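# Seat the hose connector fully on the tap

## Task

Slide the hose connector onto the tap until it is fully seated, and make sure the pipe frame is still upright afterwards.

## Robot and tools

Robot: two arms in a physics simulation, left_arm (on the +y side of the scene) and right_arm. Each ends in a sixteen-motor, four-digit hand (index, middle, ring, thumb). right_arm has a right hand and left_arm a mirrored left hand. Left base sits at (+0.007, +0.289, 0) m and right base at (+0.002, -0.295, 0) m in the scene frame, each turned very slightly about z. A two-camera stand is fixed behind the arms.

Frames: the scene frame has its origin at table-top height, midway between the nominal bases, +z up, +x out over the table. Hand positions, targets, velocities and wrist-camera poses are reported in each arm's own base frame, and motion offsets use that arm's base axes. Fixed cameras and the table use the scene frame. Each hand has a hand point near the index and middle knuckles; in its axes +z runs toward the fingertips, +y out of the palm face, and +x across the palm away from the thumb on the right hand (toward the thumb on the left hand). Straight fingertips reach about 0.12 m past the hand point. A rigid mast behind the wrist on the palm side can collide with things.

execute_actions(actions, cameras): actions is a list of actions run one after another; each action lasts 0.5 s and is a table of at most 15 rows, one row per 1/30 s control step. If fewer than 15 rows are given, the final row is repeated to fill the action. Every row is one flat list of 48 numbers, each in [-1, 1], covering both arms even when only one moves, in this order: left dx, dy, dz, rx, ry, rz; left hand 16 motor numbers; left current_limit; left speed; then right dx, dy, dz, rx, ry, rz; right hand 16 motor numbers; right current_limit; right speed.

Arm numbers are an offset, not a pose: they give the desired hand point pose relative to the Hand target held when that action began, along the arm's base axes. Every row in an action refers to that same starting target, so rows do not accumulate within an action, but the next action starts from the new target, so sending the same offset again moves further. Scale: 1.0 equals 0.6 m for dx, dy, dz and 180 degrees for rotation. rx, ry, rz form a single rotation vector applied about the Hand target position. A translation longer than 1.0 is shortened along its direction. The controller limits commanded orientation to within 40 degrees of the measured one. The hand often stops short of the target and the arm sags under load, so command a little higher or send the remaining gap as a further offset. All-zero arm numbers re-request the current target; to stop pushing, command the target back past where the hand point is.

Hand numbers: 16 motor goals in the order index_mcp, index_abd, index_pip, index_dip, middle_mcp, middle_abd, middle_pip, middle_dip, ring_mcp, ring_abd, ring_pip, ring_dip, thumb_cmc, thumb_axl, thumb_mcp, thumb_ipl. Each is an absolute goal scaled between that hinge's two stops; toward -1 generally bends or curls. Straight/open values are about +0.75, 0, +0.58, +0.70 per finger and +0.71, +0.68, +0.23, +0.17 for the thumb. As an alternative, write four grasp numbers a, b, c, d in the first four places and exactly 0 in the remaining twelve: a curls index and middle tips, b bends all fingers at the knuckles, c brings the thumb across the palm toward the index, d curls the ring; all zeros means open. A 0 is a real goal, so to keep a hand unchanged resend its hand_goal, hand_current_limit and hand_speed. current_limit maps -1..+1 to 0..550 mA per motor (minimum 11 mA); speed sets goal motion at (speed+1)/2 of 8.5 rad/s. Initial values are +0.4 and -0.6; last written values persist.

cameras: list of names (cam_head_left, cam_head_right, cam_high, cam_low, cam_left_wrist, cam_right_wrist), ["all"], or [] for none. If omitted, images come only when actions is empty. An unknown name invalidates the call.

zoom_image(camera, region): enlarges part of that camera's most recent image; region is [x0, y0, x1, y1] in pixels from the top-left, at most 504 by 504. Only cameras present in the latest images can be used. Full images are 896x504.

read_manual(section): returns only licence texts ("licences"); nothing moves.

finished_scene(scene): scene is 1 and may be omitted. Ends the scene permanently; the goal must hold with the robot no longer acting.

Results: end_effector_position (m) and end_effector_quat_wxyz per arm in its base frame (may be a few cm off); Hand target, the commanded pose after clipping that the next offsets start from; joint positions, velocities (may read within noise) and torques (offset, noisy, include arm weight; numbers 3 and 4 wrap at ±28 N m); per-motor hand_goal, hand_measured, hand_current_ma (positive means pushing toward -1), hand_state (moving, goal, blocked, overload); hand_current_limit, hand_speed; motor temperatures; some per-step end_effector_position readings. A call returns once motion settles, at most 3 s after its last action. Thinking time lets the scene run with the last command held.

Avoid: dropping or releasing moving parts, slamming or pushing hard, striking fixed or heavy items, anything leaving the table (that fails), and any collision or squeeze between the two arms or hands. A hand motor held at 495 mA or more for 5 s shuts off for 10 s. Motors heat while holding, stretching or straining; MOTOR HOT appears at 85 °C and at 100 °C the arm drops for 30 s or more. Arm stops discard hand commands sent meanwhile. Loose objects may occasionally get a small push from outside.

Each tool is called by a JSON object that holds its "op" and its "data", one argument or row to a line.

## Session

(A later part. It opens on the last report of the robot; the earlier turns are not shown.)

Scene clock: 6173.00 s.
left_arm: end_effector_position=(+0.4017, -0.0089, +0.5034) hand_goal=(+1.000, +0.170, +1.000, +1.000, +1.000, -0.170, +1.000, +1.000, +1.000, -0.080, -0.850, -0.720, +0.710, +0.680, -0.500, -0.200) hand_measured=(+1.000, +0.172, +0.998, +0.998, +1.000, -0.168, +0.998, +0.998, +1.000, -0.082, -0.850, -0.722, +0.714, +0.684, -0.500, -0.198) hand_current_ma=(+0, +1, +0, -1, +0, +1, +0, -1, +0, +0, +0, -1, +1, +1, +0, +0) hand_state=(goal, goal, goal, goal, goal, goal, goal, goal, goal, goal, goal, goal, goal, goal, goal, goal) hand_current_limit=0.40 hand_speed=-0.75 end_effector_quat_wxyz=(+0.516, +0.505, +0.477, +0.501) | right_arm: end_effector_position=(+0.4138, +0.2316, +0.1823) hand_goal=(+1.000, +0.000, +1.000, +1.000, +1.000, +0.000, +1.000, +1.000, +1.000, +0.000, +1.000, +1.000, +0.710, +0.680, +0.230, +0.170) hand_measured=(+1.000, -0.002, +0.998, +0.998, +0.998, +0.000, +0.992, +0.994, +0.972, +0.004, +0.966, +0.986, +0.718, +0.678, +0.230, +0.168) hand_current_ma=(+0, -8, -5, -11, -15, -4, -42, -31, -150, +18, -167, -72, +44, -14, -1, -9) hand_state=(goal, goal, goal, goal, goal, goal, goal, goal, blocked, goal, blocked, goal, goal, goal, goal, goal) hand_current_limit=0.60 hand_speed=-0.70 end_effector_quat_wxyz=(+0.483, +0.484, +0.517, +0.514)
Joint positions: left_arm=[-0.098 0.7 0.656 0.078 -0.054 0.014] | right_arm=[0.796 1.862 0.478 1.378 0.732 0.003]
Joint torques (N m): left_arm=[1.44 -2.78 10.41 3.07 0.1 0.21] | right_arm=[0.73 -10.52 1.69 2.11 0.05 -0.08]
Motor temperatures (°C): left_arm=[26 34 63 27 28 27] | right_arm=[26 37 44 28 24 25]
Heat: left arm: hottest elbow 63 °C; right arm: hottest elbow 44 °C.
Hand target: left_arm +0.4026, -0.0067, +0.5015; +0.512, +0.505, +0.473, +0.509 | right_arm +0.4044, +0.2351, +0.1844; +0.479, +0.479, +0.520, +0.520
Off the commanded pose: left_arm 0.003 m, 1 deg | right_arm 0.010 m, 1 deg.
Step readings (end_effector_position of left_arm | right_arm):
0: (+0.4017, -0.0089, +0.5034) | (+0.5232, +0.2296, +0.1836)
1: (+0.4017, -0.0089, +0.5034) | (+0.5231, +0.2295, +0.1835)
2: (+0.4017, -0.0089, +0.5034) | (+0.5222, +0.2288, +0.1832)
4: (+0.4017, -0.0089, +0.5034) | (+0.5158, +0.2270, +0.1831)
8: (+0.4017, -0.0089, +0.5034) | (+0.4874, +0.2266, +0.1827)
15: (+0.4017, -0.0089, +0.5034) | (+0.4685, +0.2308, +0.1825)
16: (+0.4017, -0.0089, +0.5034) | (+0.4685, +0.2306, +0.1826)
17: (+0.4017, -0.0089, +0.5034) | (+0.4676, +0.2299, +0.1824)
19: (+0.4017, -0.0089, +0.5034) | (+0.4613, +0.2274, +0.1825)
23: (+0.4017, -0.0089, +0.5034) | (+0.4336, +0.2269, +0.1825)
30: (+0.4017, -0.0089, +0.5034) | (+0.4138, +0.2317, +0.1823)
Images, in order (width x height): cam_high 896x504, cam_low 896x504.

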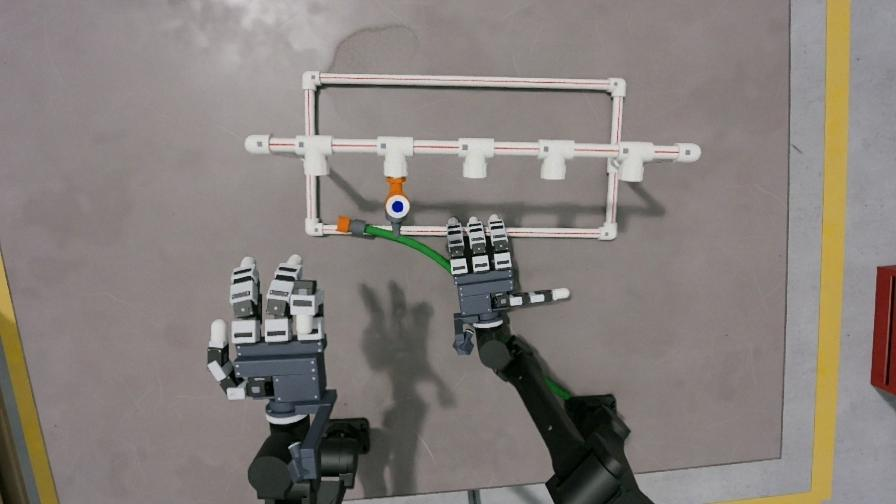

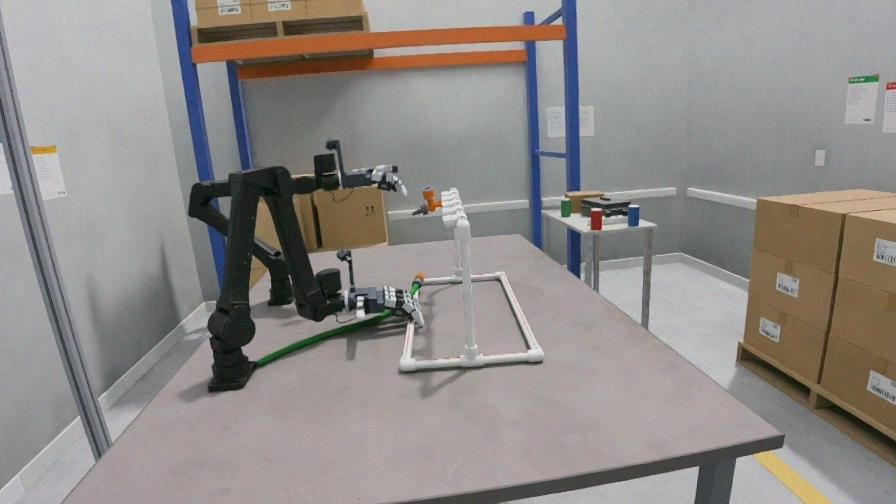

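{"op": "execute_actions", "data": {
  "actions": [
    [[0,0,0,0,0,0,1.0,0.17,1.0,1.0,1.0,-0.17,1.0,1.0,1.0,-0.08,-0.85,-0.72,0.71,0.68,-0.5,-0.2,0.4,-0.75,0.015,0,0.02,0,0,0,1.0,0,1.0,1.0,1.0,0,1.0,1.0,1.0,0,1.0,1.0,0.71,0.68,0.23,0.17,0.4,-0.7],[0,0,0,0,0,0,1.0,0.17,1.0,1.0,1.0,-0.17,1.0,1.0,1.0,-0.08,-0.85,-0.72,0.71,0.68,-0.5,-0.2,0.4,-0.75,0.015,0,0.1,0,0,0,1.0,0,1.0,1.0,1.0,0,1.0,1.0,1.0,0,1.0,1.0,0.71,0.68,0.23,0.17,0.4,-0.7],[0,0,0,0,0,0,1.0,0.17,1.0,1.0,1.0,-0.17,1.0,1.0,1.0,-0.08,-0.85,-0.72,0.71,0.68,-0.5,-0.2,0.4,-0.75,0.015,0,0.2,0,0,0,1.0,0,1.0,1.0,1.0,0,1.0,1.0,1.0,0,1.0,1.0,0.71,0.68,0.23,0.17,0.4,-0.7]],
    [[0,0,0,0,0,0,1.0,0.17,1.0,1.0,1.0,-0.17,1.0,1.0,1.0,-0.08,-0.85,-0.72,0.71,0.68,-0.5,-0.2,0.4,-0.75,0.0,-0.1,0.03,0,0,0,0.75,0,0.58,0.7,0.75,0,0.58,0.7,0.75,0,0.58,0.7,0.71,0.68,0.23,0.17,0.4,-0.7],[0,0,0,0,0,0,1.0,0.17,1.0,1.0,1.0,-0.17,1.0,1.0,1.0,-0.08,-0.85,-0.72,0.71,0.68,-0.5,-0.2,0.4,-0.75,0.0,-0.3,0.05,0,0,0,0.75,0,0.58,0.7,0.75,0,0.58,0.7,0.75,0,0.58,0.7,0.71,0.68,0.23,0.17,0.4,-0.7]]
  ],
  "cameras": ["cam_high","cam_low"]
}}

{"op": "zoom_image", "data": {
  "camera": "cam_high",
  "region": [300, 170, 460, 330]
}}

{"op": "zoom_image", "data": {
  "camera": "cam_low",
  "region": [340, 170, 500, 340]
}}

Scene clock: 6202.10 s.
left_arm: end_effector_position=(+0.4017, -0.0089, +0.5034) hand_goal=(+1.000, +0.170, +1.000, +1.000, +1.000, -0.170, +1.000, +1.000, +1.000, -0.080, -0.850, -0.720, +0.710, +0.680, -0.500, -0.200) hand_measured=(+1.000, +0.172, +0.998, +0.998, +1.000, -0.168, +0.998, +0.998, +1.000, -0.082, -0.850, -0.722, +0.714, +0.684, -0.500, -0.198) hand_current_ma=(+0, +1, +0, -1, +0, +1, +0, -1, +0, +0, +0, -1, +1, +1, +0, +0) hand_state=(goal, goal, goal, goal, goal, goal, goal, goal, goal, goal, goal, goal, goal, goal, goal, goal) hand_current_limit=0.40 hand_speed=-0.75 end_effector_quat_wxyz=(+0.516, +0.505, +0.477, +0.501) | right_arm: end_effector_position=(+0.4127, +0.0598, +0.3262) hand_goal=(+0.750, +0.000, +0.580, +0.700, +0.750, +0.000, +0.580, +0.700, +0.750, +0.000, +0.580, +0.700, +0.710, +0.680, +0.230, +0.170) hand_measured=(+0.770, +0.000, +0.588, +0.704, +0.770, +0.000, +0.586, +0.704, +0.766, +0.000, +0.588, +0.702, +0.720, +0.678, +0.230, +0.168) hand_current_ma=(+100, -3, +35, +15, +105, -2, +34, +16, +82, -1, +41, +15, +48, -14, -1, -9) hand_state=(goal, goal, goal, goal, blocked, goal, goal, goal, goal, goal, goal, goal, goal, goal, goal, goal) hand_current_limit=0.40 hand_speed=-0.70 end_effector_quat_wxyz=(+0.479, +0.478, +0.524, +0.517)
Joint positions: left_arm=[-0.098 0.7 0.656 0.078 -0.054 0.014] | right_arm=[0.277 1.014 0.317 0.69 0.192 -0.006]
Joint torques (N m): left_arm=[1.32 -2.67 10.41 3.18 0.1 0.21] | right_arm=[-1.44 -4.66 8.53 1.68 -0.04 0.04]
Motor temperatures (°C): left_arm=[26 33 63 27 28 27] | right_arm=[26 37 41 27 24 25]
Heat: left arm: hottest elbow 63 °C; right arm: hottest elbow 41 °C.
Hand target: left_arm +0.4026, -0.0067, +0.5015; +0.512, +0.505, +0.473, +0.509 | right_arm +0.4133, +0.0551, +0.3345; +0.479, +0.479, +0.520, +0.520
Off the commanded pose: left_arm 0.003 m, 1 deg | right_arm 0.010 m, 1 deg.
Step readings (end_effector_position of left_arm | right_arm):
0: (+0.4017, -0.0089, +0.5034) | (+0.4138, +0.2315, +0.1823)
1: (+0.4017, -0.0089, +0.5034) | (+0.4138, +0.2315, +0.1823)
2: (+0.4017, -0.0089, +0.5034) | (+0.4138, +0.2316, +0.1829)
4: (+0.4017, -0.0089, +0.5034) | (+0.4151, +0.2343, +0.1879)
8: (+0.4017, -0.0089, +0.5034) | (+0.4106, +0.2353, +0.2466)
15: (+0.4017, -0.0089, +0.5034) | (+0.4009, +0.2254, +0.3075)
16: (+0.4017, -0.0089, +0.5034) | (+0.4021, +0.2263, +0.3047)
17: (+0.4017, -0.0089, +0.5034) | (+0.4047, +0.2281, +0.3006)
19: (+0.4017, -0.0089, +0.5034) | (+0.4088, +0.2195, +0.2972)
23: (+0.4017, -0.0089, +0.5034) | (+0.4082, +0.1224, +0.3137)
30: (+0.4017, -0.0089, +0.5034) | (+0.4059, +0.0619, +0.3400)
Images, in order (width x height): cam_high 896x504, cam_low 896x504.

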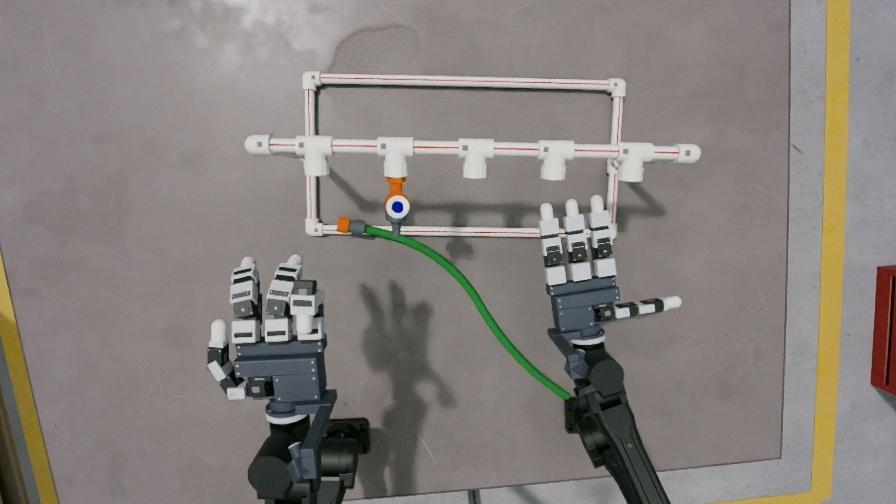

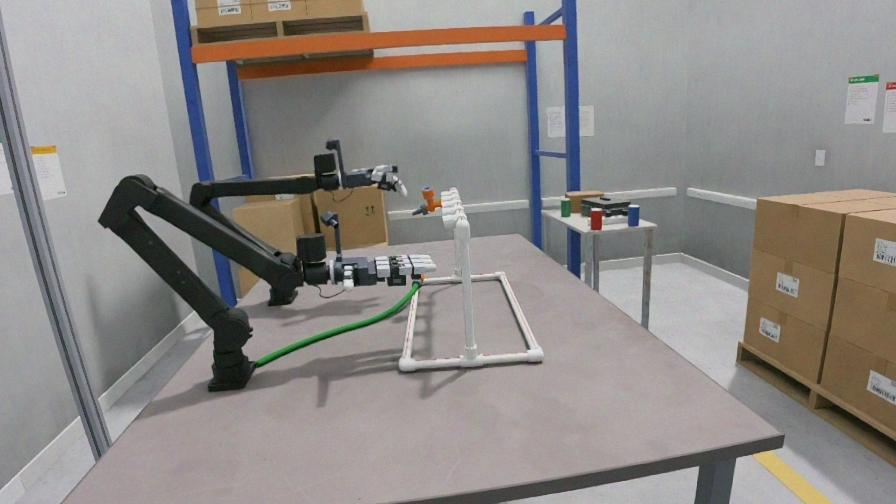

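Scaled by 3.150.

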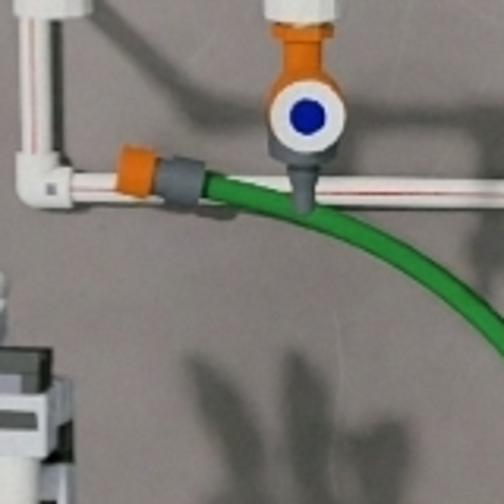

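Scaled by 2.965.

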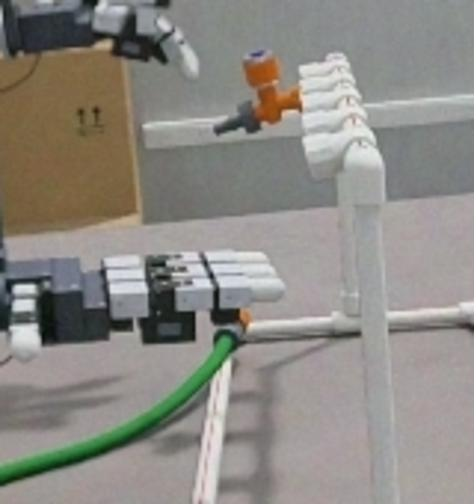

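{"op": "execute_actions", "data": {
  "actions": [
    [[0,0,0,0,0,0,1.0,0.17,1.0,1.0,1.0,-0.17,1.0,1.0,1.0,-0.08,-0.85,-0.72,0.71,0.68,-0.5,-0.2,0.4,-0.75,0.01,0.1,0.0,0,0,0.09,1.0,0.17,1.0,1.0,1.0,-0.17,1.0,1.0,1.0,-0.08,-0.85,-0.72,0.71,0.68,-0.5,-0.2,0.4,-0.6],[0,0,0,0,0,0,1.0,0.17,1.0,1.0,1.0,-0.17,1.0,1.0,1.0,-0.08,-0.85,-0.72,0.71,0.68,-0.5,-0.2,0.4,-0.75,0.022,0.23,0.0,0,0,0.195,1.0,0.17,1.0,1.0,1.0,-0.17,1.0,1.0,1.0,-0.08,-0.85,-0.72,0.71,0.68,-0.5,-0.2,0.4,-0.6]],
    [[0,0,0,0,0,0,1.0,0.17,1.0,1.0,1.0,-0.17,1.0,1.0,1.0,-0.08,-0.85,-0.72,0.71,0.68,-0.5,-0.2,0.4,-0.75,0.01,0.1,-0.01,0,0,0.09,1.0,0.17,1.0,1.0,1.0,-0.17,1.0,1.0,1.0,-0.08,-0.85,-0.72,0.71,0.68,-0.5,-0.2,0.4,-0.6],[0,0,0,0,0,0,1.0,0.17,1.0,1.0,1.0,-0.17,1.0,1.0,1.0,-0.08,-0.85,-0.72,0.71,0.68,-0.5,-0.2,0.4,-0.75,0.022,0.23,-0.03,0,0,0.195,1.0,0.17,1.0,1.0,1.0,-0.17,1.0,1.0,1.0,-0.08,-0.85,-0.72,0.71,0.68,-0.5,-0.2,0.4,-0.6]],
    [[0,0,0,0,0,0,1.0,0.17,1.0,1.0,1.0,-0.17,1.0,1.0,1.0,-0.08,-0.85,-0.72,0.71,0.68,-0.5,-0.2,0.4,-0.75,0,0,0,-0.0537,0.0145,0,1.0,0.17,1.0,1.0,1.0,-0.17,1.0,1.0,1.0,-0.08,-0.85,-0.72,0.71,0.68,-0.5,-0.2,0.4,-0.6]]
  ],
  "cameras": ["cam_high","cam_low","cam_right_wrist"]
}}

{"op": "zoom_image", "data": {
  "camera": "cam_high",
  "region": [300, 170, 500, 370]
}}

Scene clock: 6275.00 s.
left_arm: end_effector_position=(+0.4017, -0.0089, +0.5034) hand_goal=(+1.000, +0.170, +1.000, +1.000, +1.000, -0.170, +1.000, +1.000, +1.000, -0.080, -0.850, -0.720, +0.710, +0.680, -0.500, -0.200) hand_measured=(+1.000, +0.172, +0.998, +0.998, +1.000, -0.168, +0.998, +0.998, +1.000, -0.082, -0.850, -0.722, +0.714, +0.684, -0.500, -0.198) hand_current_ma=(+0, +1, +0, -1, +0, +1, +0, -1, +0, +0, +0, -1, +1, +1, +0, +0) hand_state=(goal, goal, goal, goal, goal, goal, goal, goal, goal, goal, goal, goal, goal, goal, goal, goal) hand_current_limit=0.40 hand_speed=-0.75 end_effector_quat_wxyz=(+0.516, +0.505, +0.477, +0.501) | right_arm: end_effector_position=(+0.4274, +0.3309, +0.2822) hand_goal=(+1.000, +0.170, +1.000, +1.000, +1.000, -0.170, +1.000, +1.000, +1.000, -0.080, -0.850, -0.720, +0.710, +0.680, -0.500, -0.200) hand_measured=(+1.000, +0.170, +0.998, +0.998, +1.000, -0.168, +0.998, +0.998, +1.000, -0.078, -0.846, -0.718, +0.720, +0.682, -0.498, -0.198) hand_current_ma=(+1, -2, -6, -12, +1, +7, -5, -13, +1, +7, +22, +10, +48, +15, +10, +12) hand_state=(goal, goal, goal, goal, goal, goal, goal, goal, goal, goal, goal, goal, goal, goal, goal, goal) hand_current_limit=0.40 hand_speed=-0.60 end_effector_quat_wxyz=(+0.058, +0.119, +0.768, +0.626)
Joint positions: left_arm=[-0.098 0.7 0.656 0.078 -0.054 0.014] | right_arm=[0.415 1.421 0.694 0.391 -0.882 -0.202]
Joint torques (N m): left_arm=[1.03 -2.84 10.35 3.19 0.1 0.22] | right_arm=[-1.44 -10.23 11.36 1.22 -0.36 -0.09]
Motor temperatures (°C): left_arm=[26 32 62 27 28 27] | right_arm=[26 34 43 27 24 25]
Heat: left arm: hottest elbow 62 °C; right arm: hottest elbow 43 °C.
Hand target: left_arm +0.4026, -0.0067, +0.5015; +0.512, +0.505, +0.473, +0.509 | right_arm +0.4398, +0.3311, +0.3166; +0.084, +0.101, +0.760, +0.637
Off the commanded pose: left_arm 0.003 m, 1 deg | right_arm 0.036 m, 4 deg.
Step readings (end_effector_position of left_arm | right_arm):
0: (+0.4017, -0.0089, +0.5034) | (+0.4126, +0.0597, +0.3263)
1: (+0.4017, -0.0089, +0.5034) | (+0.4126, +0.0610, +0.3263)
2: (+0.4017, -0.0089, +0.5034) | (+0.4129, +0.0667, +0.3263)
4: (+0.4017, -0.0089, +0.5034) | (+0.4096, +0.0997, +0.3262)
8: (+0.4017, -0.0089, +0.5034) | (+0.3951, +0.1627, +0.3173)
15: (+0.4017, -0.0089, +0.5034) | (+0.4112, +0.1887, +0.2962)
16: (+0.4017, -0.0089, +0.5034) | (+0.4117, +0.1905, +0.2977)
17: (+0.4017, -0.0089, +0.5034) | (+0.4095, +0.1969, +0.2994)
19: (+0.4017, -0.0089, +0.5034) | (+0.4011, +0.2248, +0.3026)
23: (+0.4017, -0.0089, +0.5034) | (+0.4011, +0.2846, +0.2986)
30: (+0.4017, -0.0089, +0.5034) | (+0.4270, +0.3193, +0.2872)
31: (+0.4017, -0.0089, +0.5034) | (+0.4281, +0.3204, +0.2883)
32: (+0.4017, -0.0089, +0.5034) | (+0.4291, +0.3217, +0.2880)
34: (+0.4017, -0.0089, +0.5034) | (+0.4318, +0.3251, +0.2850)
38: (+0.4017, -0.0089, +0.5034) | (+0.4305, +0.3281, +0.2827)
45: (+0.4017, -0.0089, +0.5034) | (+0.4284, +0.3300, +0.2858)
camera_calibration:
cam_right_wrist: T_world_to_cam=[[0.802671, -0.113985, 0.585428, -0.443293], [0.155472, -0.907644, -0.389886, 0.296444], [0.575801, 0.403968, -0.710818, -0.0506971], [0, 0, 0, 1]] pos_world=[0.338921, 0.239017, 0.339059]
Images, in order (width x height): cam_high 896x504, cam_low 896x504, cam_right_wrist 896x504.

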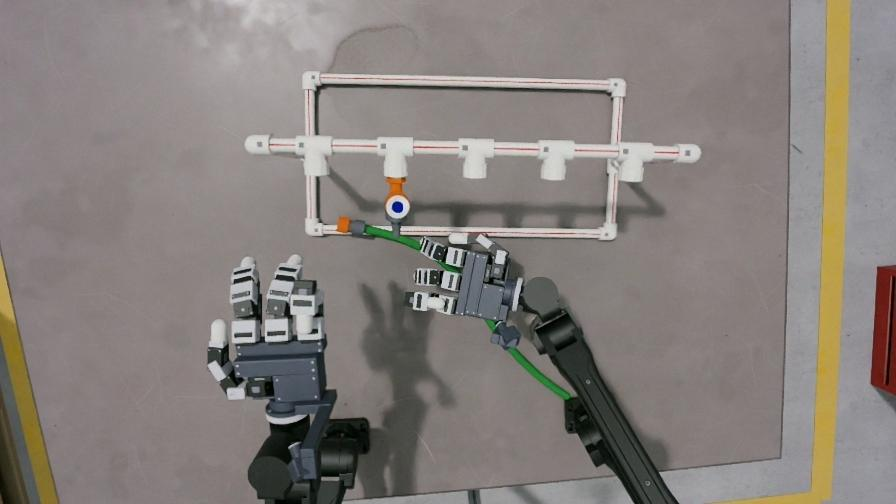

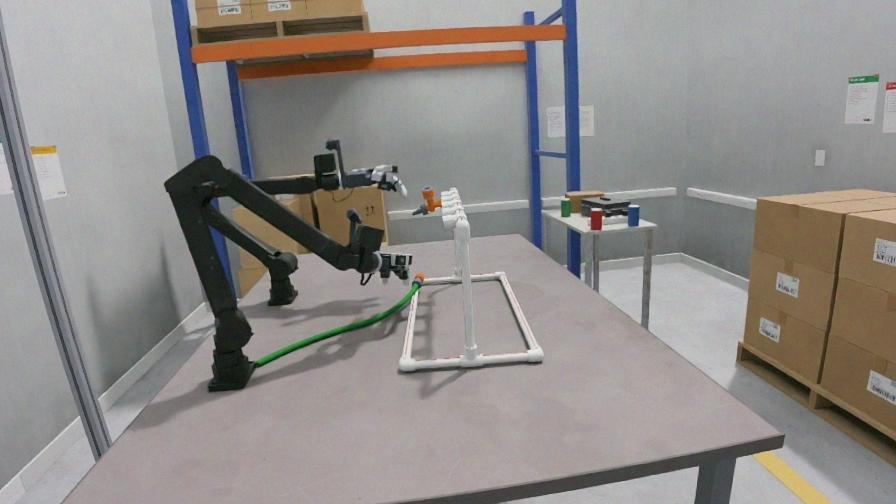

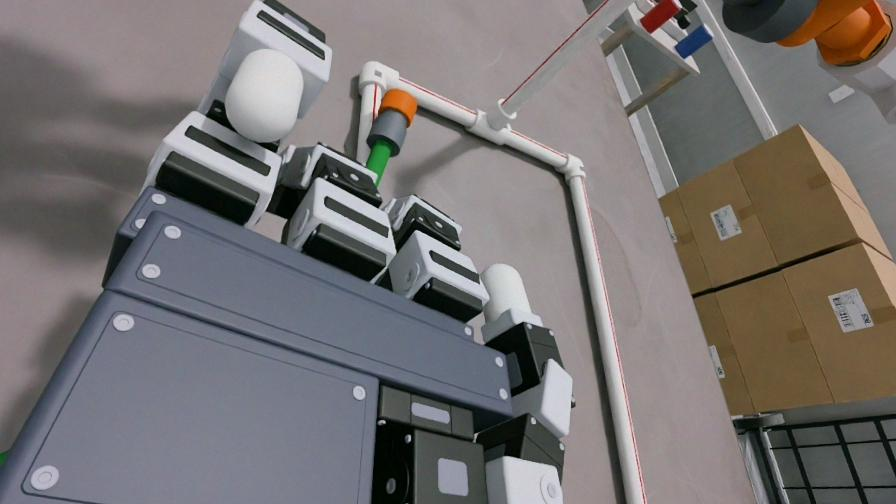

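Scaled by 2.520.

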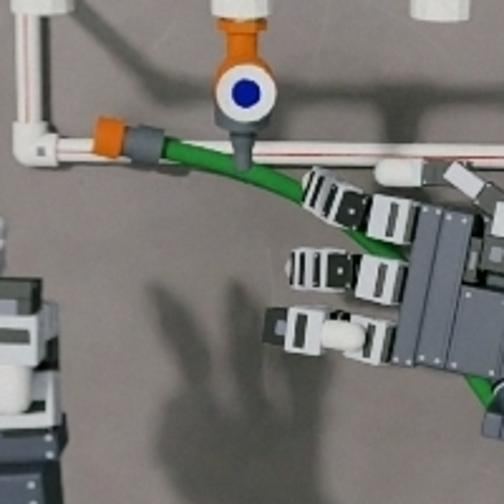

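{"op": "execute_actions", "data": {
  "actions": []
}}

Scene clock: 6306.77 s.
left_arm: end_effector_position=(+0.4017, -0.0089, +0.5034) hand_goal=(+1.000, +0.170, +1.000, +1.000, +1.000, -0.170, +1.000, +1.000, +1.000, -0.080, -0.850, -0.720, +0.710, +0.680, -0.500, -0.200) hand_measured=(+1.000, +0.172, +0.998, +0.998, +1.000, -0.168, +0.998, +0.998, +1.000, -0.082, -0.850, -0.722, +0.714, +0.684, -0.500, -0.198) hand_current_ma=(+0, +1, +0, -1, +0, +1, +0, -1, +0, +0, +0, -1, +1, +1, +0, +0) hand_state=(goal, goal, goal, goal, goal, goal, goal, goal, goal, goal, goal, goal, goal, goal, goal, goal) hand_current_limit=0.40 hand_speed=-0.75 end_effector_quat_wxyz=(+0.516, +0.505, +0.477, +0.501) | right_arm: end_effector_position=(+0.4274, +0.3309, +0.2822) hand_goal=(+1.000, +0.170, +1.000, +1.000, +1.000, -0.170, +1.000, +1.000, +1.000, -0.080, -0.850, -0.720, +0.710, +0.680, -0.500, -0.200) hand_measured=(+1.000, +0.170, +0.998, +0.998, +1.000, -0.168, +0.998, +0.998, +1.000, -0.078, -0.846, -0.718, +0.720, +0.682, -0.498, -0.198) hand_current_ma=(+1, -2, -6, -12, +1, +7, -5, -13, +1, +7, +22, +10, +48, +15, +10, +12) hand_state=(goal, goal, goal, goal, goal, goal, goal, goal, goal, goal, goal, goal, goal, goal, goal, goal) hand_current_limit=0.40 hand_speed=-0.60 end_effector_quat_wxyz=(+0.058, +0.118, +0.768, +0.626)
Joint positions: left_arm=[-0.098 0.7 0.656 0.078 -0.054 0.014] | right_arm=[0.415 1.421 0.694 0.391 -0.882 -0.203]
Joint velocities: within noise
Joint torques (N m): left_arm=[1.44 -2.49 10.43 3.17 0.1 0.2] | right_arm=[-1.38 -10.23 11.36 1.24 -0.35 -0.13]
Motor temperatures (°C): left_arm=[26 32 61 27 28 27] | right_arm=[26 35 45 27 24 25]
Heat: left arm: hottest elbow 61 °C; right arm: hottest elbow 45 °C.
Hand target: left_arm +0.4026, -0.0067, +0.5015; +0.512, +0.505, +0.473, +0.509 | right_arm +0.4397, +0.3311, +0.3166; +0.084, +0.101, +0.760, +0.637
Off the commanded pose: left_arm 0.003 m, 1 deg | right_arm 0.036 m, 4 deg.
camera_calibration:
cam_left_wrist: T_world_to_cam=[[-0.0395684, -0.780633, -0.623735, 0.287499], [-0.660318, 0.488928, -0.570026, 0.512714], [0.749943, 0.389309, -0.534813, 0.0996795], [0, 0, 0, 1]] pos_world=[0.275177, -0.0650547, 0.524894]
cam_right_wrist: T_world_to_cam=[[0.802221, -0.113796, 0.586081, -0.443267], [0.155863, -0.907705, -0.389588, 0.296202], [0.576323, 0.403884, -0.710444, -0.0509931], [0, 0, 0, 1]] pos_world=[0.33882, 0.239018, 0.33896]

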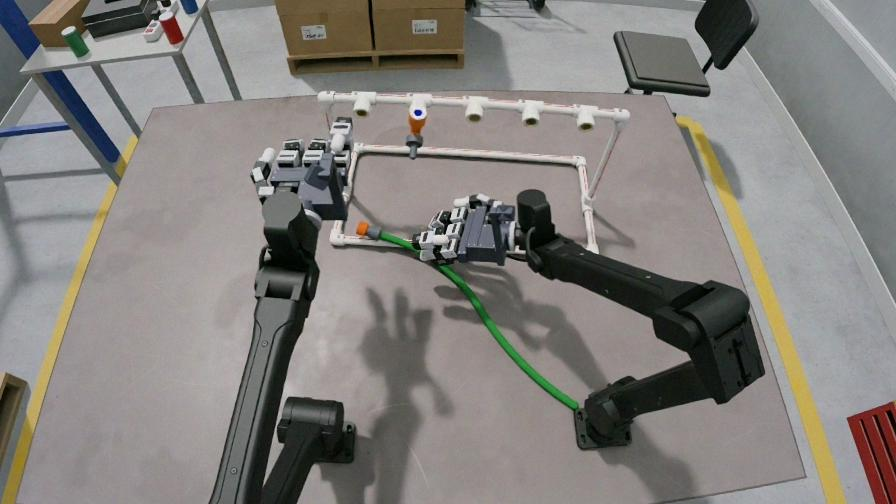

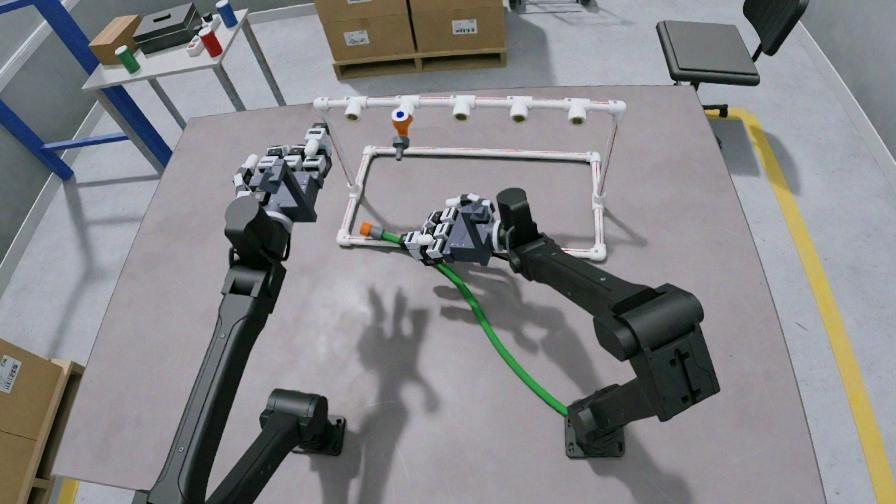

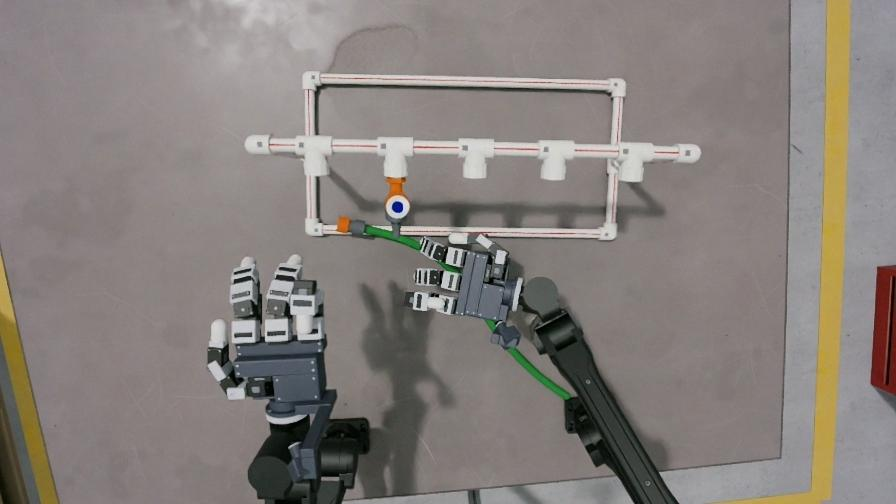

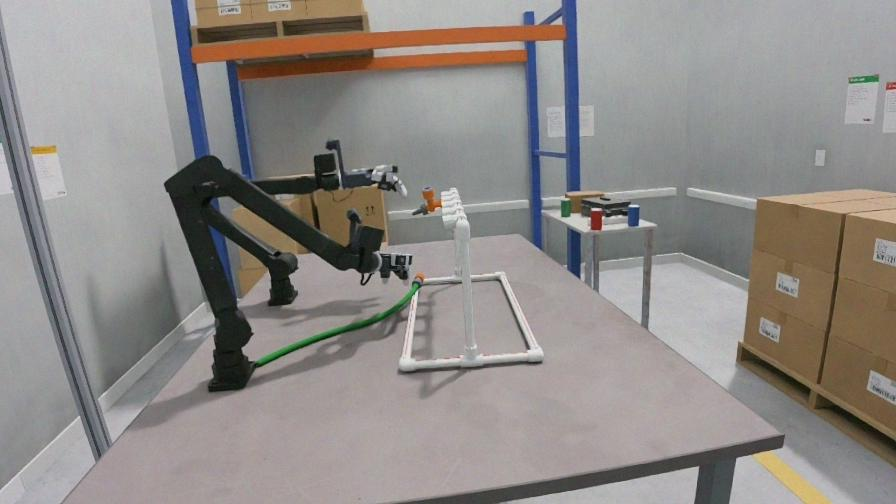

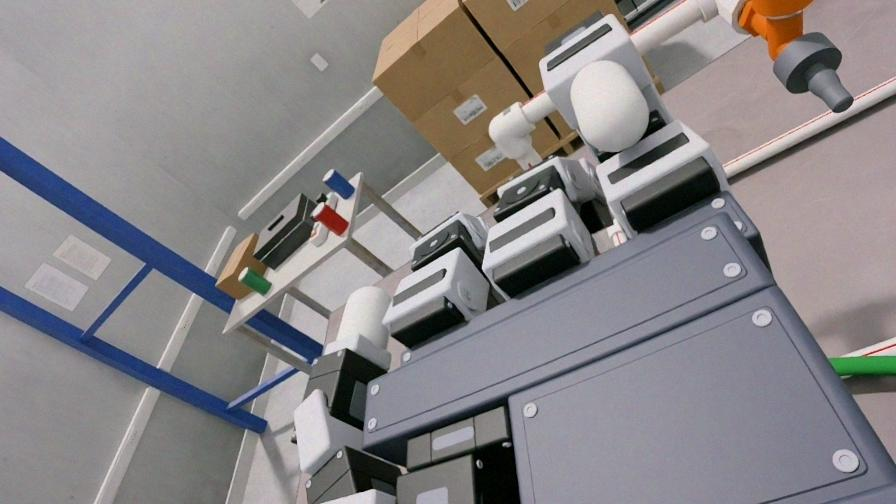

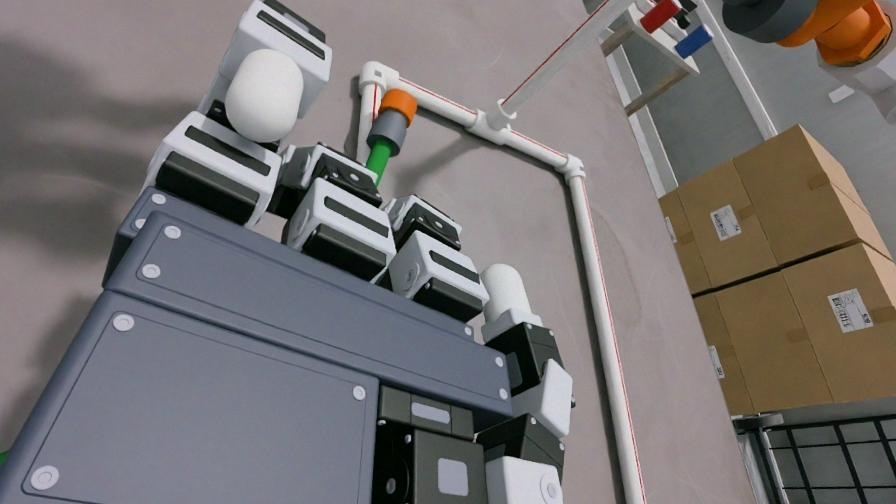

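{"op": "execute_actions", "data": {
  "actions": [
    [[0,0,0,0,0,0, 1.0,0.17,1.0,1.0, 1.0,-0.17,1.0,1.0, 1.0,-0.08,-0.85,-0.72, 0.71,0.68,-0.5,-0.2, 0.4,-0.75, 0.032,0.059,-0.008,0,0,0, 1.0,0.17,1.0,1.0, 1.0,-0.17,1.0,1.0, 1.0,-0.08,-0.85,-0.72, 0.71,0.68,-0.5,-0.2, 0.4,-0.6]],
    [[0,0,0,0,0,0, 1.0,0.17,1.0,1.0, 1.0,-0.17,1.0,1.0, 1.0,-0.08,-0.85,-0.72, 0.71,0.68,-0.5,-0.2, 0.4,-0.75, 0.032,0.059,-0.008,0,0,0, 1.0,0.17,1.0,1.0, 1.0,-0.17,1.0,1.0, 1.0,-0.08,-0.85,-0.72, 0.71,0.68,-0.5,-0.2, 0.4,-0.6]],
    [[0,0,0,0,0,0, 1.0,0.17,1.0,1.0, 1.0,-0.17,1.0,1.0, 1.0,-0.08,-0.85,-0.72, 0.71,0.68,-0.5,-0.2, 0.4,-0.75, 0.032,0.059,-0.008,0,0,0, 1.0,0.17,1.0,1.0, 1.0,-0.17,1.0,1.0, 1.0,-0.08,-0.85,-0.72, 0.71,0.68,-0.5,-0.2, 0.4,-0.6]]
  ],
  "cameras": ["cam_high","cam_right_wrist","cam_low"]
}}

Scene clock: 6347.77 s.
left_arm: end_effector_position=(+0.4017, -0.0089, +0.5034) hand_goal=(+1.000, +0.170, +1.000, +1.000, +1.000, -0.170, +1.000, +1.000, +1.000, -0.080, -0.850, -0.720, +0.710, +0.680, -0.500, -0.200) hand_measured=(+1.000, +0.172, +0.998, +0.998, +1.000, -0.168, +0.998, +0.998, +1.000, -0.082, -0.850, -0.722, +0.714, +0.684, -0.500, -0.198) hand_current_ma=(+0, +1, +0, -1, +0, +1, +0, -1, +0, +0, +0, -1, +1, +1, +0, +0) hand_state=(goal, goal, goal, goal, goal, goal, goal, goal, goal, goal, goal, goal, goal, goal, goal, goal) hand_current_limit=0.40 hand_speed=-0.75 end_effector_quat_wxyz=(+0.516, +0.505, +0.477, +0.501) | right_arm: end_effector_position=(+0.4845, +0.4261, +0.2834) hand_goal=(+1.000, +0.170, +1.000, +1.000, +1.000, -0.170, +1.000, +1.000, +1.000, -0.080, -0.850, -0.720, +0.710, +0.680, -0.500, -0.200) hand_measured=(+1.000, +0.170, +0.998, +0.998, +1.000, -0.168, +0.998, +0.998, +1.000, -0.078, -0.846, -0.718, +0.720, +0.682, -0.498, -0.198) hand_current_ma=(+1, -2, -6, -12, +1, +7, -5, -13, +1, +7, +20, +10, +48, +15, +9, +12) hand_state=(goal, goal, goal, goal, goal, goal, goal, goal, goal, goal, goal, goal, goal, goal, goal, goal) hand_current_limit=0.40 hand_speed=-0.60 end_effector_quat_wxyz=(+0.073, +0.111, +0.769, +0.625)
Joint positions: left_arm=[-0.098 0.7 0.656 0.078 -0.054 0.014] | right_arm=[0.548 1.648 0.952 0.409 -0.742 -0.171]
Joint torques (N m): left_arm=[1.38 -2.55 10.4 3.22 0.1 0.21] | right_arm=[-0.32 -11.11 11.74 2.25 -0.16 0.06]
Motor temperatures (°C): left_arm=[26 32 61 27 28 27] | right_arm=[26 35 48 27 24 25]
Heat: left arm: hottest elbow 61 °C; right arm: hottest elbow 48 °C.
Hand target: left_arm +0.4026, -0.0067, +0.5015; +0.512, +0.505, +0.473, +0.509 | right_arm +0.4975, +0.4373, +0.3021; +0.084, +0.101, +0.760, +0.637
Off the commanded pose: left_arm 0.003 m, 1 deg | right_arm 0.025 m, 2 deg.
Step readings (end_effector_position of left_arm | right_arm):
0: (+0.4017, -0.0089, +0.5034) | (+0.4274, +0.3309, +0.2822)
1: (+0.4017, -0.0089, +0.5034) | (+0.4275, +0.3309, +0.2824)
2: (+0.4017, -0.0089, +0.5034) | (+0.4288, +0.3309, +0.2829)
4: (+0.4017, -0.0089, +0.5034) | (+0.4326, +0.3341, +0.2856)
8: (+0.4017, -0.0089, +0.5034) | (+0.4433, +0.3462, +0.2947)
15: (+0.4017, -0.0089, +0.5034) | (+0.4458, +0.3562, +0.2936)
16: (+0.4017, -0.0089, +0.5034) | (+0.4462, +0.3562, +0.2932)
17: (+0.4017, -0.0089, +0.5034) | (+0.4474, +0.3576, +0.2920)
19: (+0.4017, -0.0089, +0.5034) | (+0.4530, +0.3630, +0.2903)
23: (+0.4017, -0.0089, +0.5034) | (+0.4628, +0.3819, +0.2866)
30: (+0.4017, -0.0089, +0.5034) | (+0.4635, +0.3913, +0.2835)
31: (+0.4017, -0.0089, +0.5034) | (+0.4639, +0.3914, +0.2840)
32: (+0.4017, -0.0089, +0.5034) | (+0.4655, +0.3923, +0.2844)
34: (+0.4017, -0.0089, +0.5034) | (+0.4714, +0.3977, +0.2852)
38: (+0.4017, -0.0089, +0.5034) | (+0.4832, +0.4154, +0.2856)
45: (+0.4017, -0.0089, +0.5034) | (+0.4834, +0.4256, +0.2809)
camera_calibration:
cam_right_wrist: T_world_to_cam=[[0.782064, -0.114658, 0.61256, -0.476285], [0.162011, -0.911728, -0.377497, 0.369573], [0.601772, 0.394468, -0.694454, -0.134334], [0, 0, 0, 1]] pos_world=[0.393448, 0.335331, 0.337977]
Images, in order (width x height): cam_high 896x504, cam_low 896x504, cam_right_wrist 896x504.

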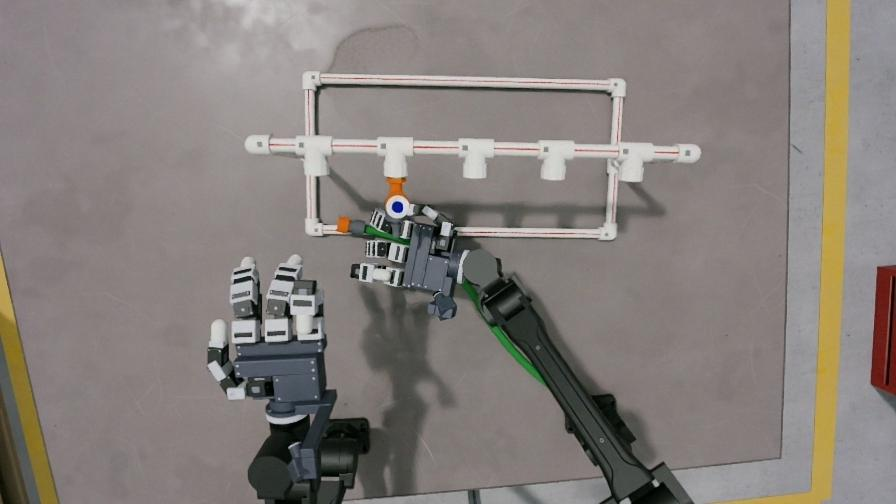

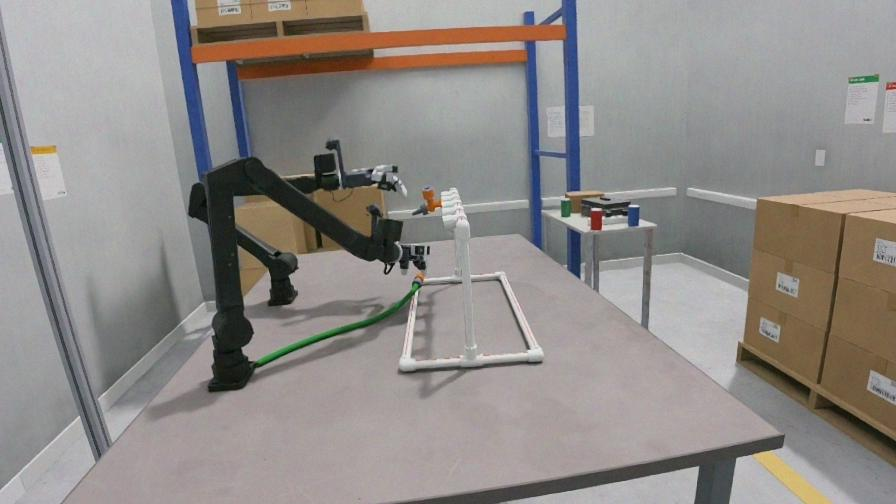

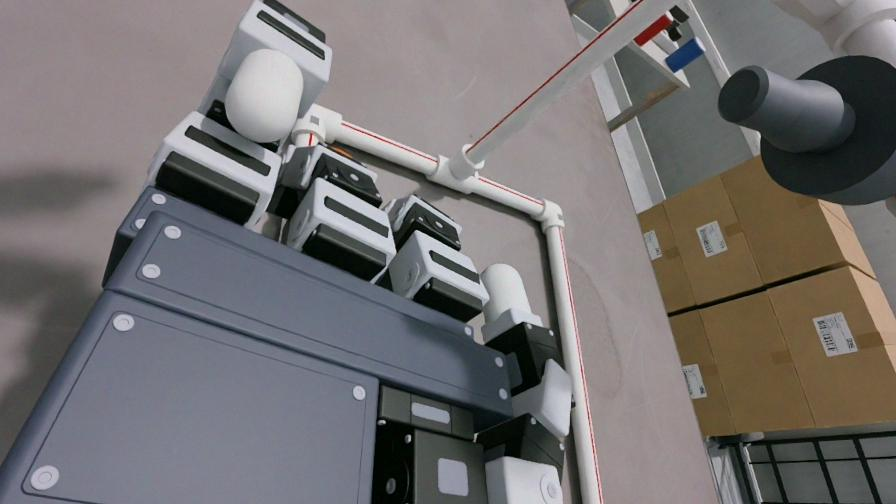

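{"op": "zoom_image", "data": {
  "camera": "cam_high",
  "region": [300, 180, 480, 300]
}}

{"op": "zoom_image", "data": {
  "camera": "cam_low",
  "region": [370, 210, 490, 300]
}}

Scaled by 2.800.

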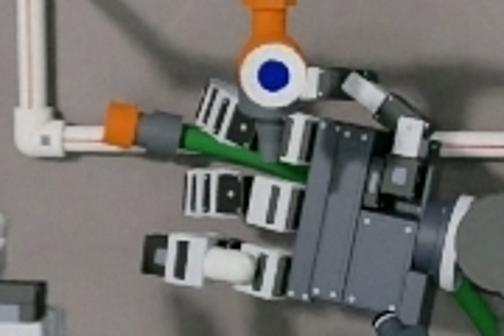

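Scaled by 4.200.

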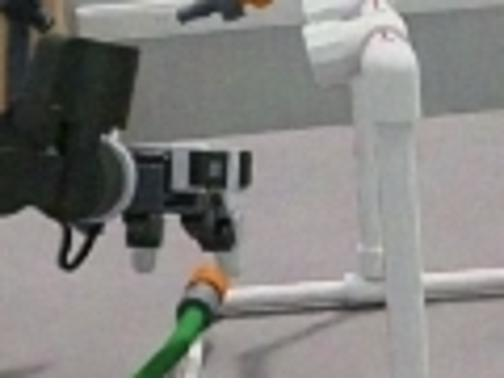

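{"op": "execute_actions", "data": {
  "actions": [
    [[0,0,0,0,0,0, 1.0,0.17,1.0,1.0, 1.0,-0.17,1.0,1.0, 1.0,-0.08,-0.85,-0.72, 0.71,0.68,-0.5,-0.2, 0.4,-0.75, 0,0.015,-0.025,0,0,0, 1.0,0.17,1.0,1.0, 1.0,-0.17,1.0,1.0, 1.0,-0.08,-0.85,-0.72, 0.71,0.68,-0.5,-0.2, 0.4,-0.6]],
    [[0,0,0,0,0,0, 1.0,0.17,1.0,1.0, 1.0,-0.17,1.0,1.0, 1.0,-0.08,-0.85,-0.72, 0.71,0.68,-0.5,-0.2, 0.4,-0.75, 0,0.004,-0.025,0,0,0, 1.0,0.17,1.0,1.0, 1.0,-0.17,1.0,1.0, 1.0,-0.08,-0.85,-0.72, 0.71,0.68,-0.5,-0.2, 0.4,-0.6]]
  ],
  "cameras": ["cam_high","cam_low","cam_head_left"]
}}

{"op": "zoom_image", "data": {
  "camera": "cam_low",
  "region": [370, 210, 490, 300]
}}

{"op": "zoom_image", "data": {
  "camera": "cam_high",
  "region": [300, 180, 480, 300]
}}

Scene clock: 6397.33 s.
left_arm: end_effector_position=(+0.4017, -0.0089, +0.5034) hand_goal=(+1.000, +0.170, +1.000, +1.000, +1.000, -0.170, +1.000, +1.000, +1.000, -0.080, -0.850, -0.720, +0.710, +0.680, -0.500, -0.200) hand_measured=(+1.000, +0.172, +0.998, +0.998, +1.000, -0.168, +0.998, +0.998, +1.000, -0.082, -0.850, -0.722, +0.714, +0.684, -0.500, -0.198) hand_current_ma=(+0, +1, +0, -1, +0, +1, +0, -1, +0, +0, +0, -1, +1, +1, +0, +0) hand_state=(goal, goal, goal, goal, goal, goal, goal, goal, goal, goal, goal, goal, goal, goal, goal, goal) hand_current_limit=0.40 hand_speed=-0.75 end_effector_quat_wxyz=(+0.516, +0.505, +0.477, +0.501) | right_arm: end_effector_position=(+0.4894, +0.4364, +0.2566) hand_goal=(+1.000, +0.170, +1.000, +1.000, +1.000, -0.170, +1.000, +1.000, +1.000, -0.080, -0.850, -0.720, +0.710, +0.680, -0.500, -0.200) hand_measured=(+1.000, +0.170, +0.998, +0.998, +1.000, -0.168, +0.998, +0.998, +1.000, -0.078, -0.846, -0.718, +0.720, +0.682, -0.498, -0.198) hand_current_ma=(+1, -2, -6, -12, +1, +7, -5, -13, +1, +7, +20, +10, +48, +15, +9, +12) hand_state=(goal, goal, goal, goal, goal, goal, goal, goal, goal, goal, goal, goal, goal, goal, goal, goal) hand_current_limit=0.40 hand_speed=-0.60 end_effector_quat_wxyz=(+0.075, +0.112, +0.769, +0.624)
Joint positions: left_arm=[-0.098 0.7 0.656 0.078 -0.054 0.014] | right_arm=[0.563 1.718 0.956 0.48 -0.723 -0.165]
Joint torques (N m): left_arm=[1.14 -2.55 10.41 3.19 0.09 0.22] | right_arm=[0.09 -11.81 10.66 2.55 -0.15 0.07]
Motor temperatures (°C): left_arm=[26 32 60 27 28 27] | right_arm=[26 34 50 27 24 25]
Heat: left arm: hottest elbow 60 °C; right arm: hottest elbow 50 °C.
Hand target: left_arm +0.4026, -0.0067, +0.5015; +0.512, +0.505, +0.473, +0.509 | right_arm +0.4973, +0.4487, +0.2722; +0.084, +0.101, +0.760, +0.637
Off the commanded pose: left_arm 0.003 m, 1 deg | right_arm 0.021 m, 2 deg.
Step readings (end_effector_position of left_arm | right_arm):
0: (+0.4017, -0.0089, +0.5034) | (+0.4845, +0.4261, +0.2834)
1: (+0.4017, -0.0089, +0.5034) | (+0.4845, +0.4261, +0.2834)
2: (+0.4017, -0.0089, +0.5034) | (+0.4850, +0.4261, +0.2831)
4: (+0.4017, -0.0089, +0.5034) | (+0.4856, +0.4273, +0.2820)
8: (+0.4017, -0.0089, +0.5034) | (+0.4878, +0.4306, +0.2733)
15: (+0.4017, -0.0089, +0.5034) | (+0.4879, +0.4334, +0.2655)
16: (+0.4017, -0.0089, +0.5034) | (+0.4879, +0.4334, +0.2657)
17: (+0.4017, -0.0089, +0.5034) | (+0.4879, +0.4335, +0.2663)
19: (+0.4017, -0.0089, +0.5034) | (+0.4877, +0.4341, +0.2669)
23: (+0.4017, -0.0089, +0.5034) | (+0.4884, +0.4354, +0.2626)
30: (+0.4017, -0.0089, +0.5034) | (+0.4894, +0.4365, +0.2561)
Images, in order (width x height): cam_head_left 896x504, cam_high 896x504, cam_low 896x504.

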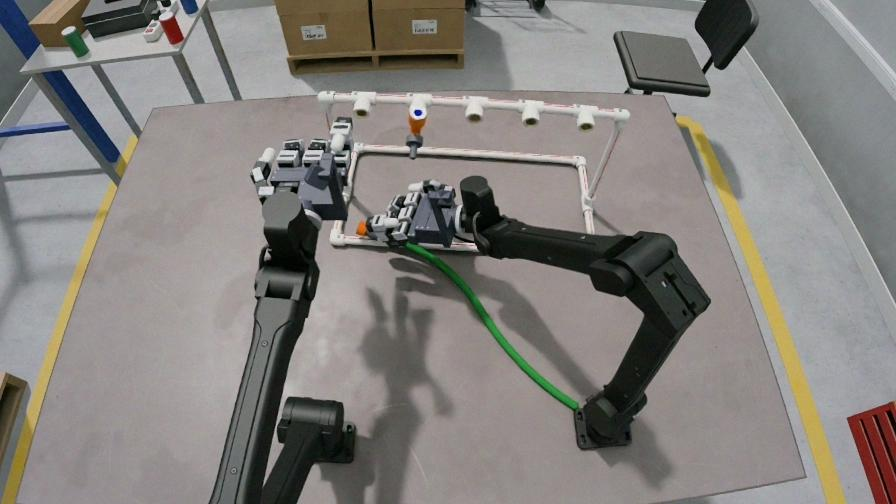

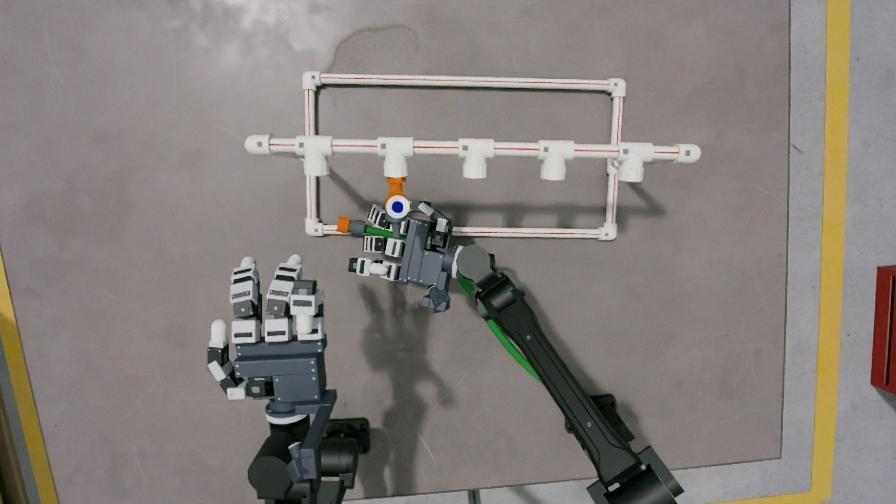

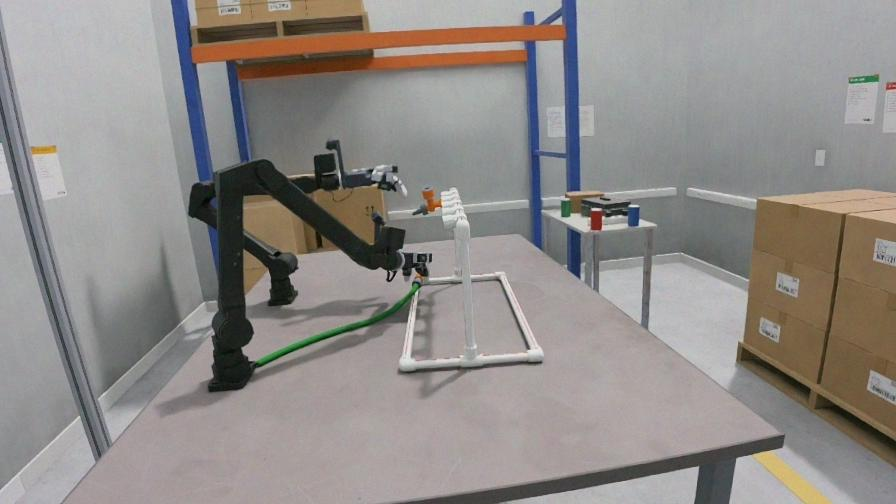

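Scaled by 4.200.

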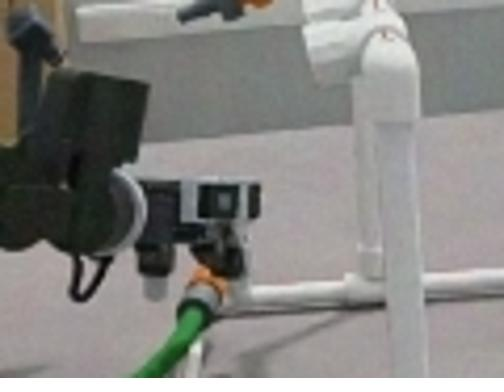

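Scaled by 2.800.

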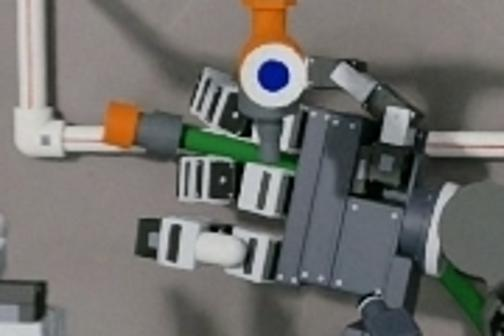

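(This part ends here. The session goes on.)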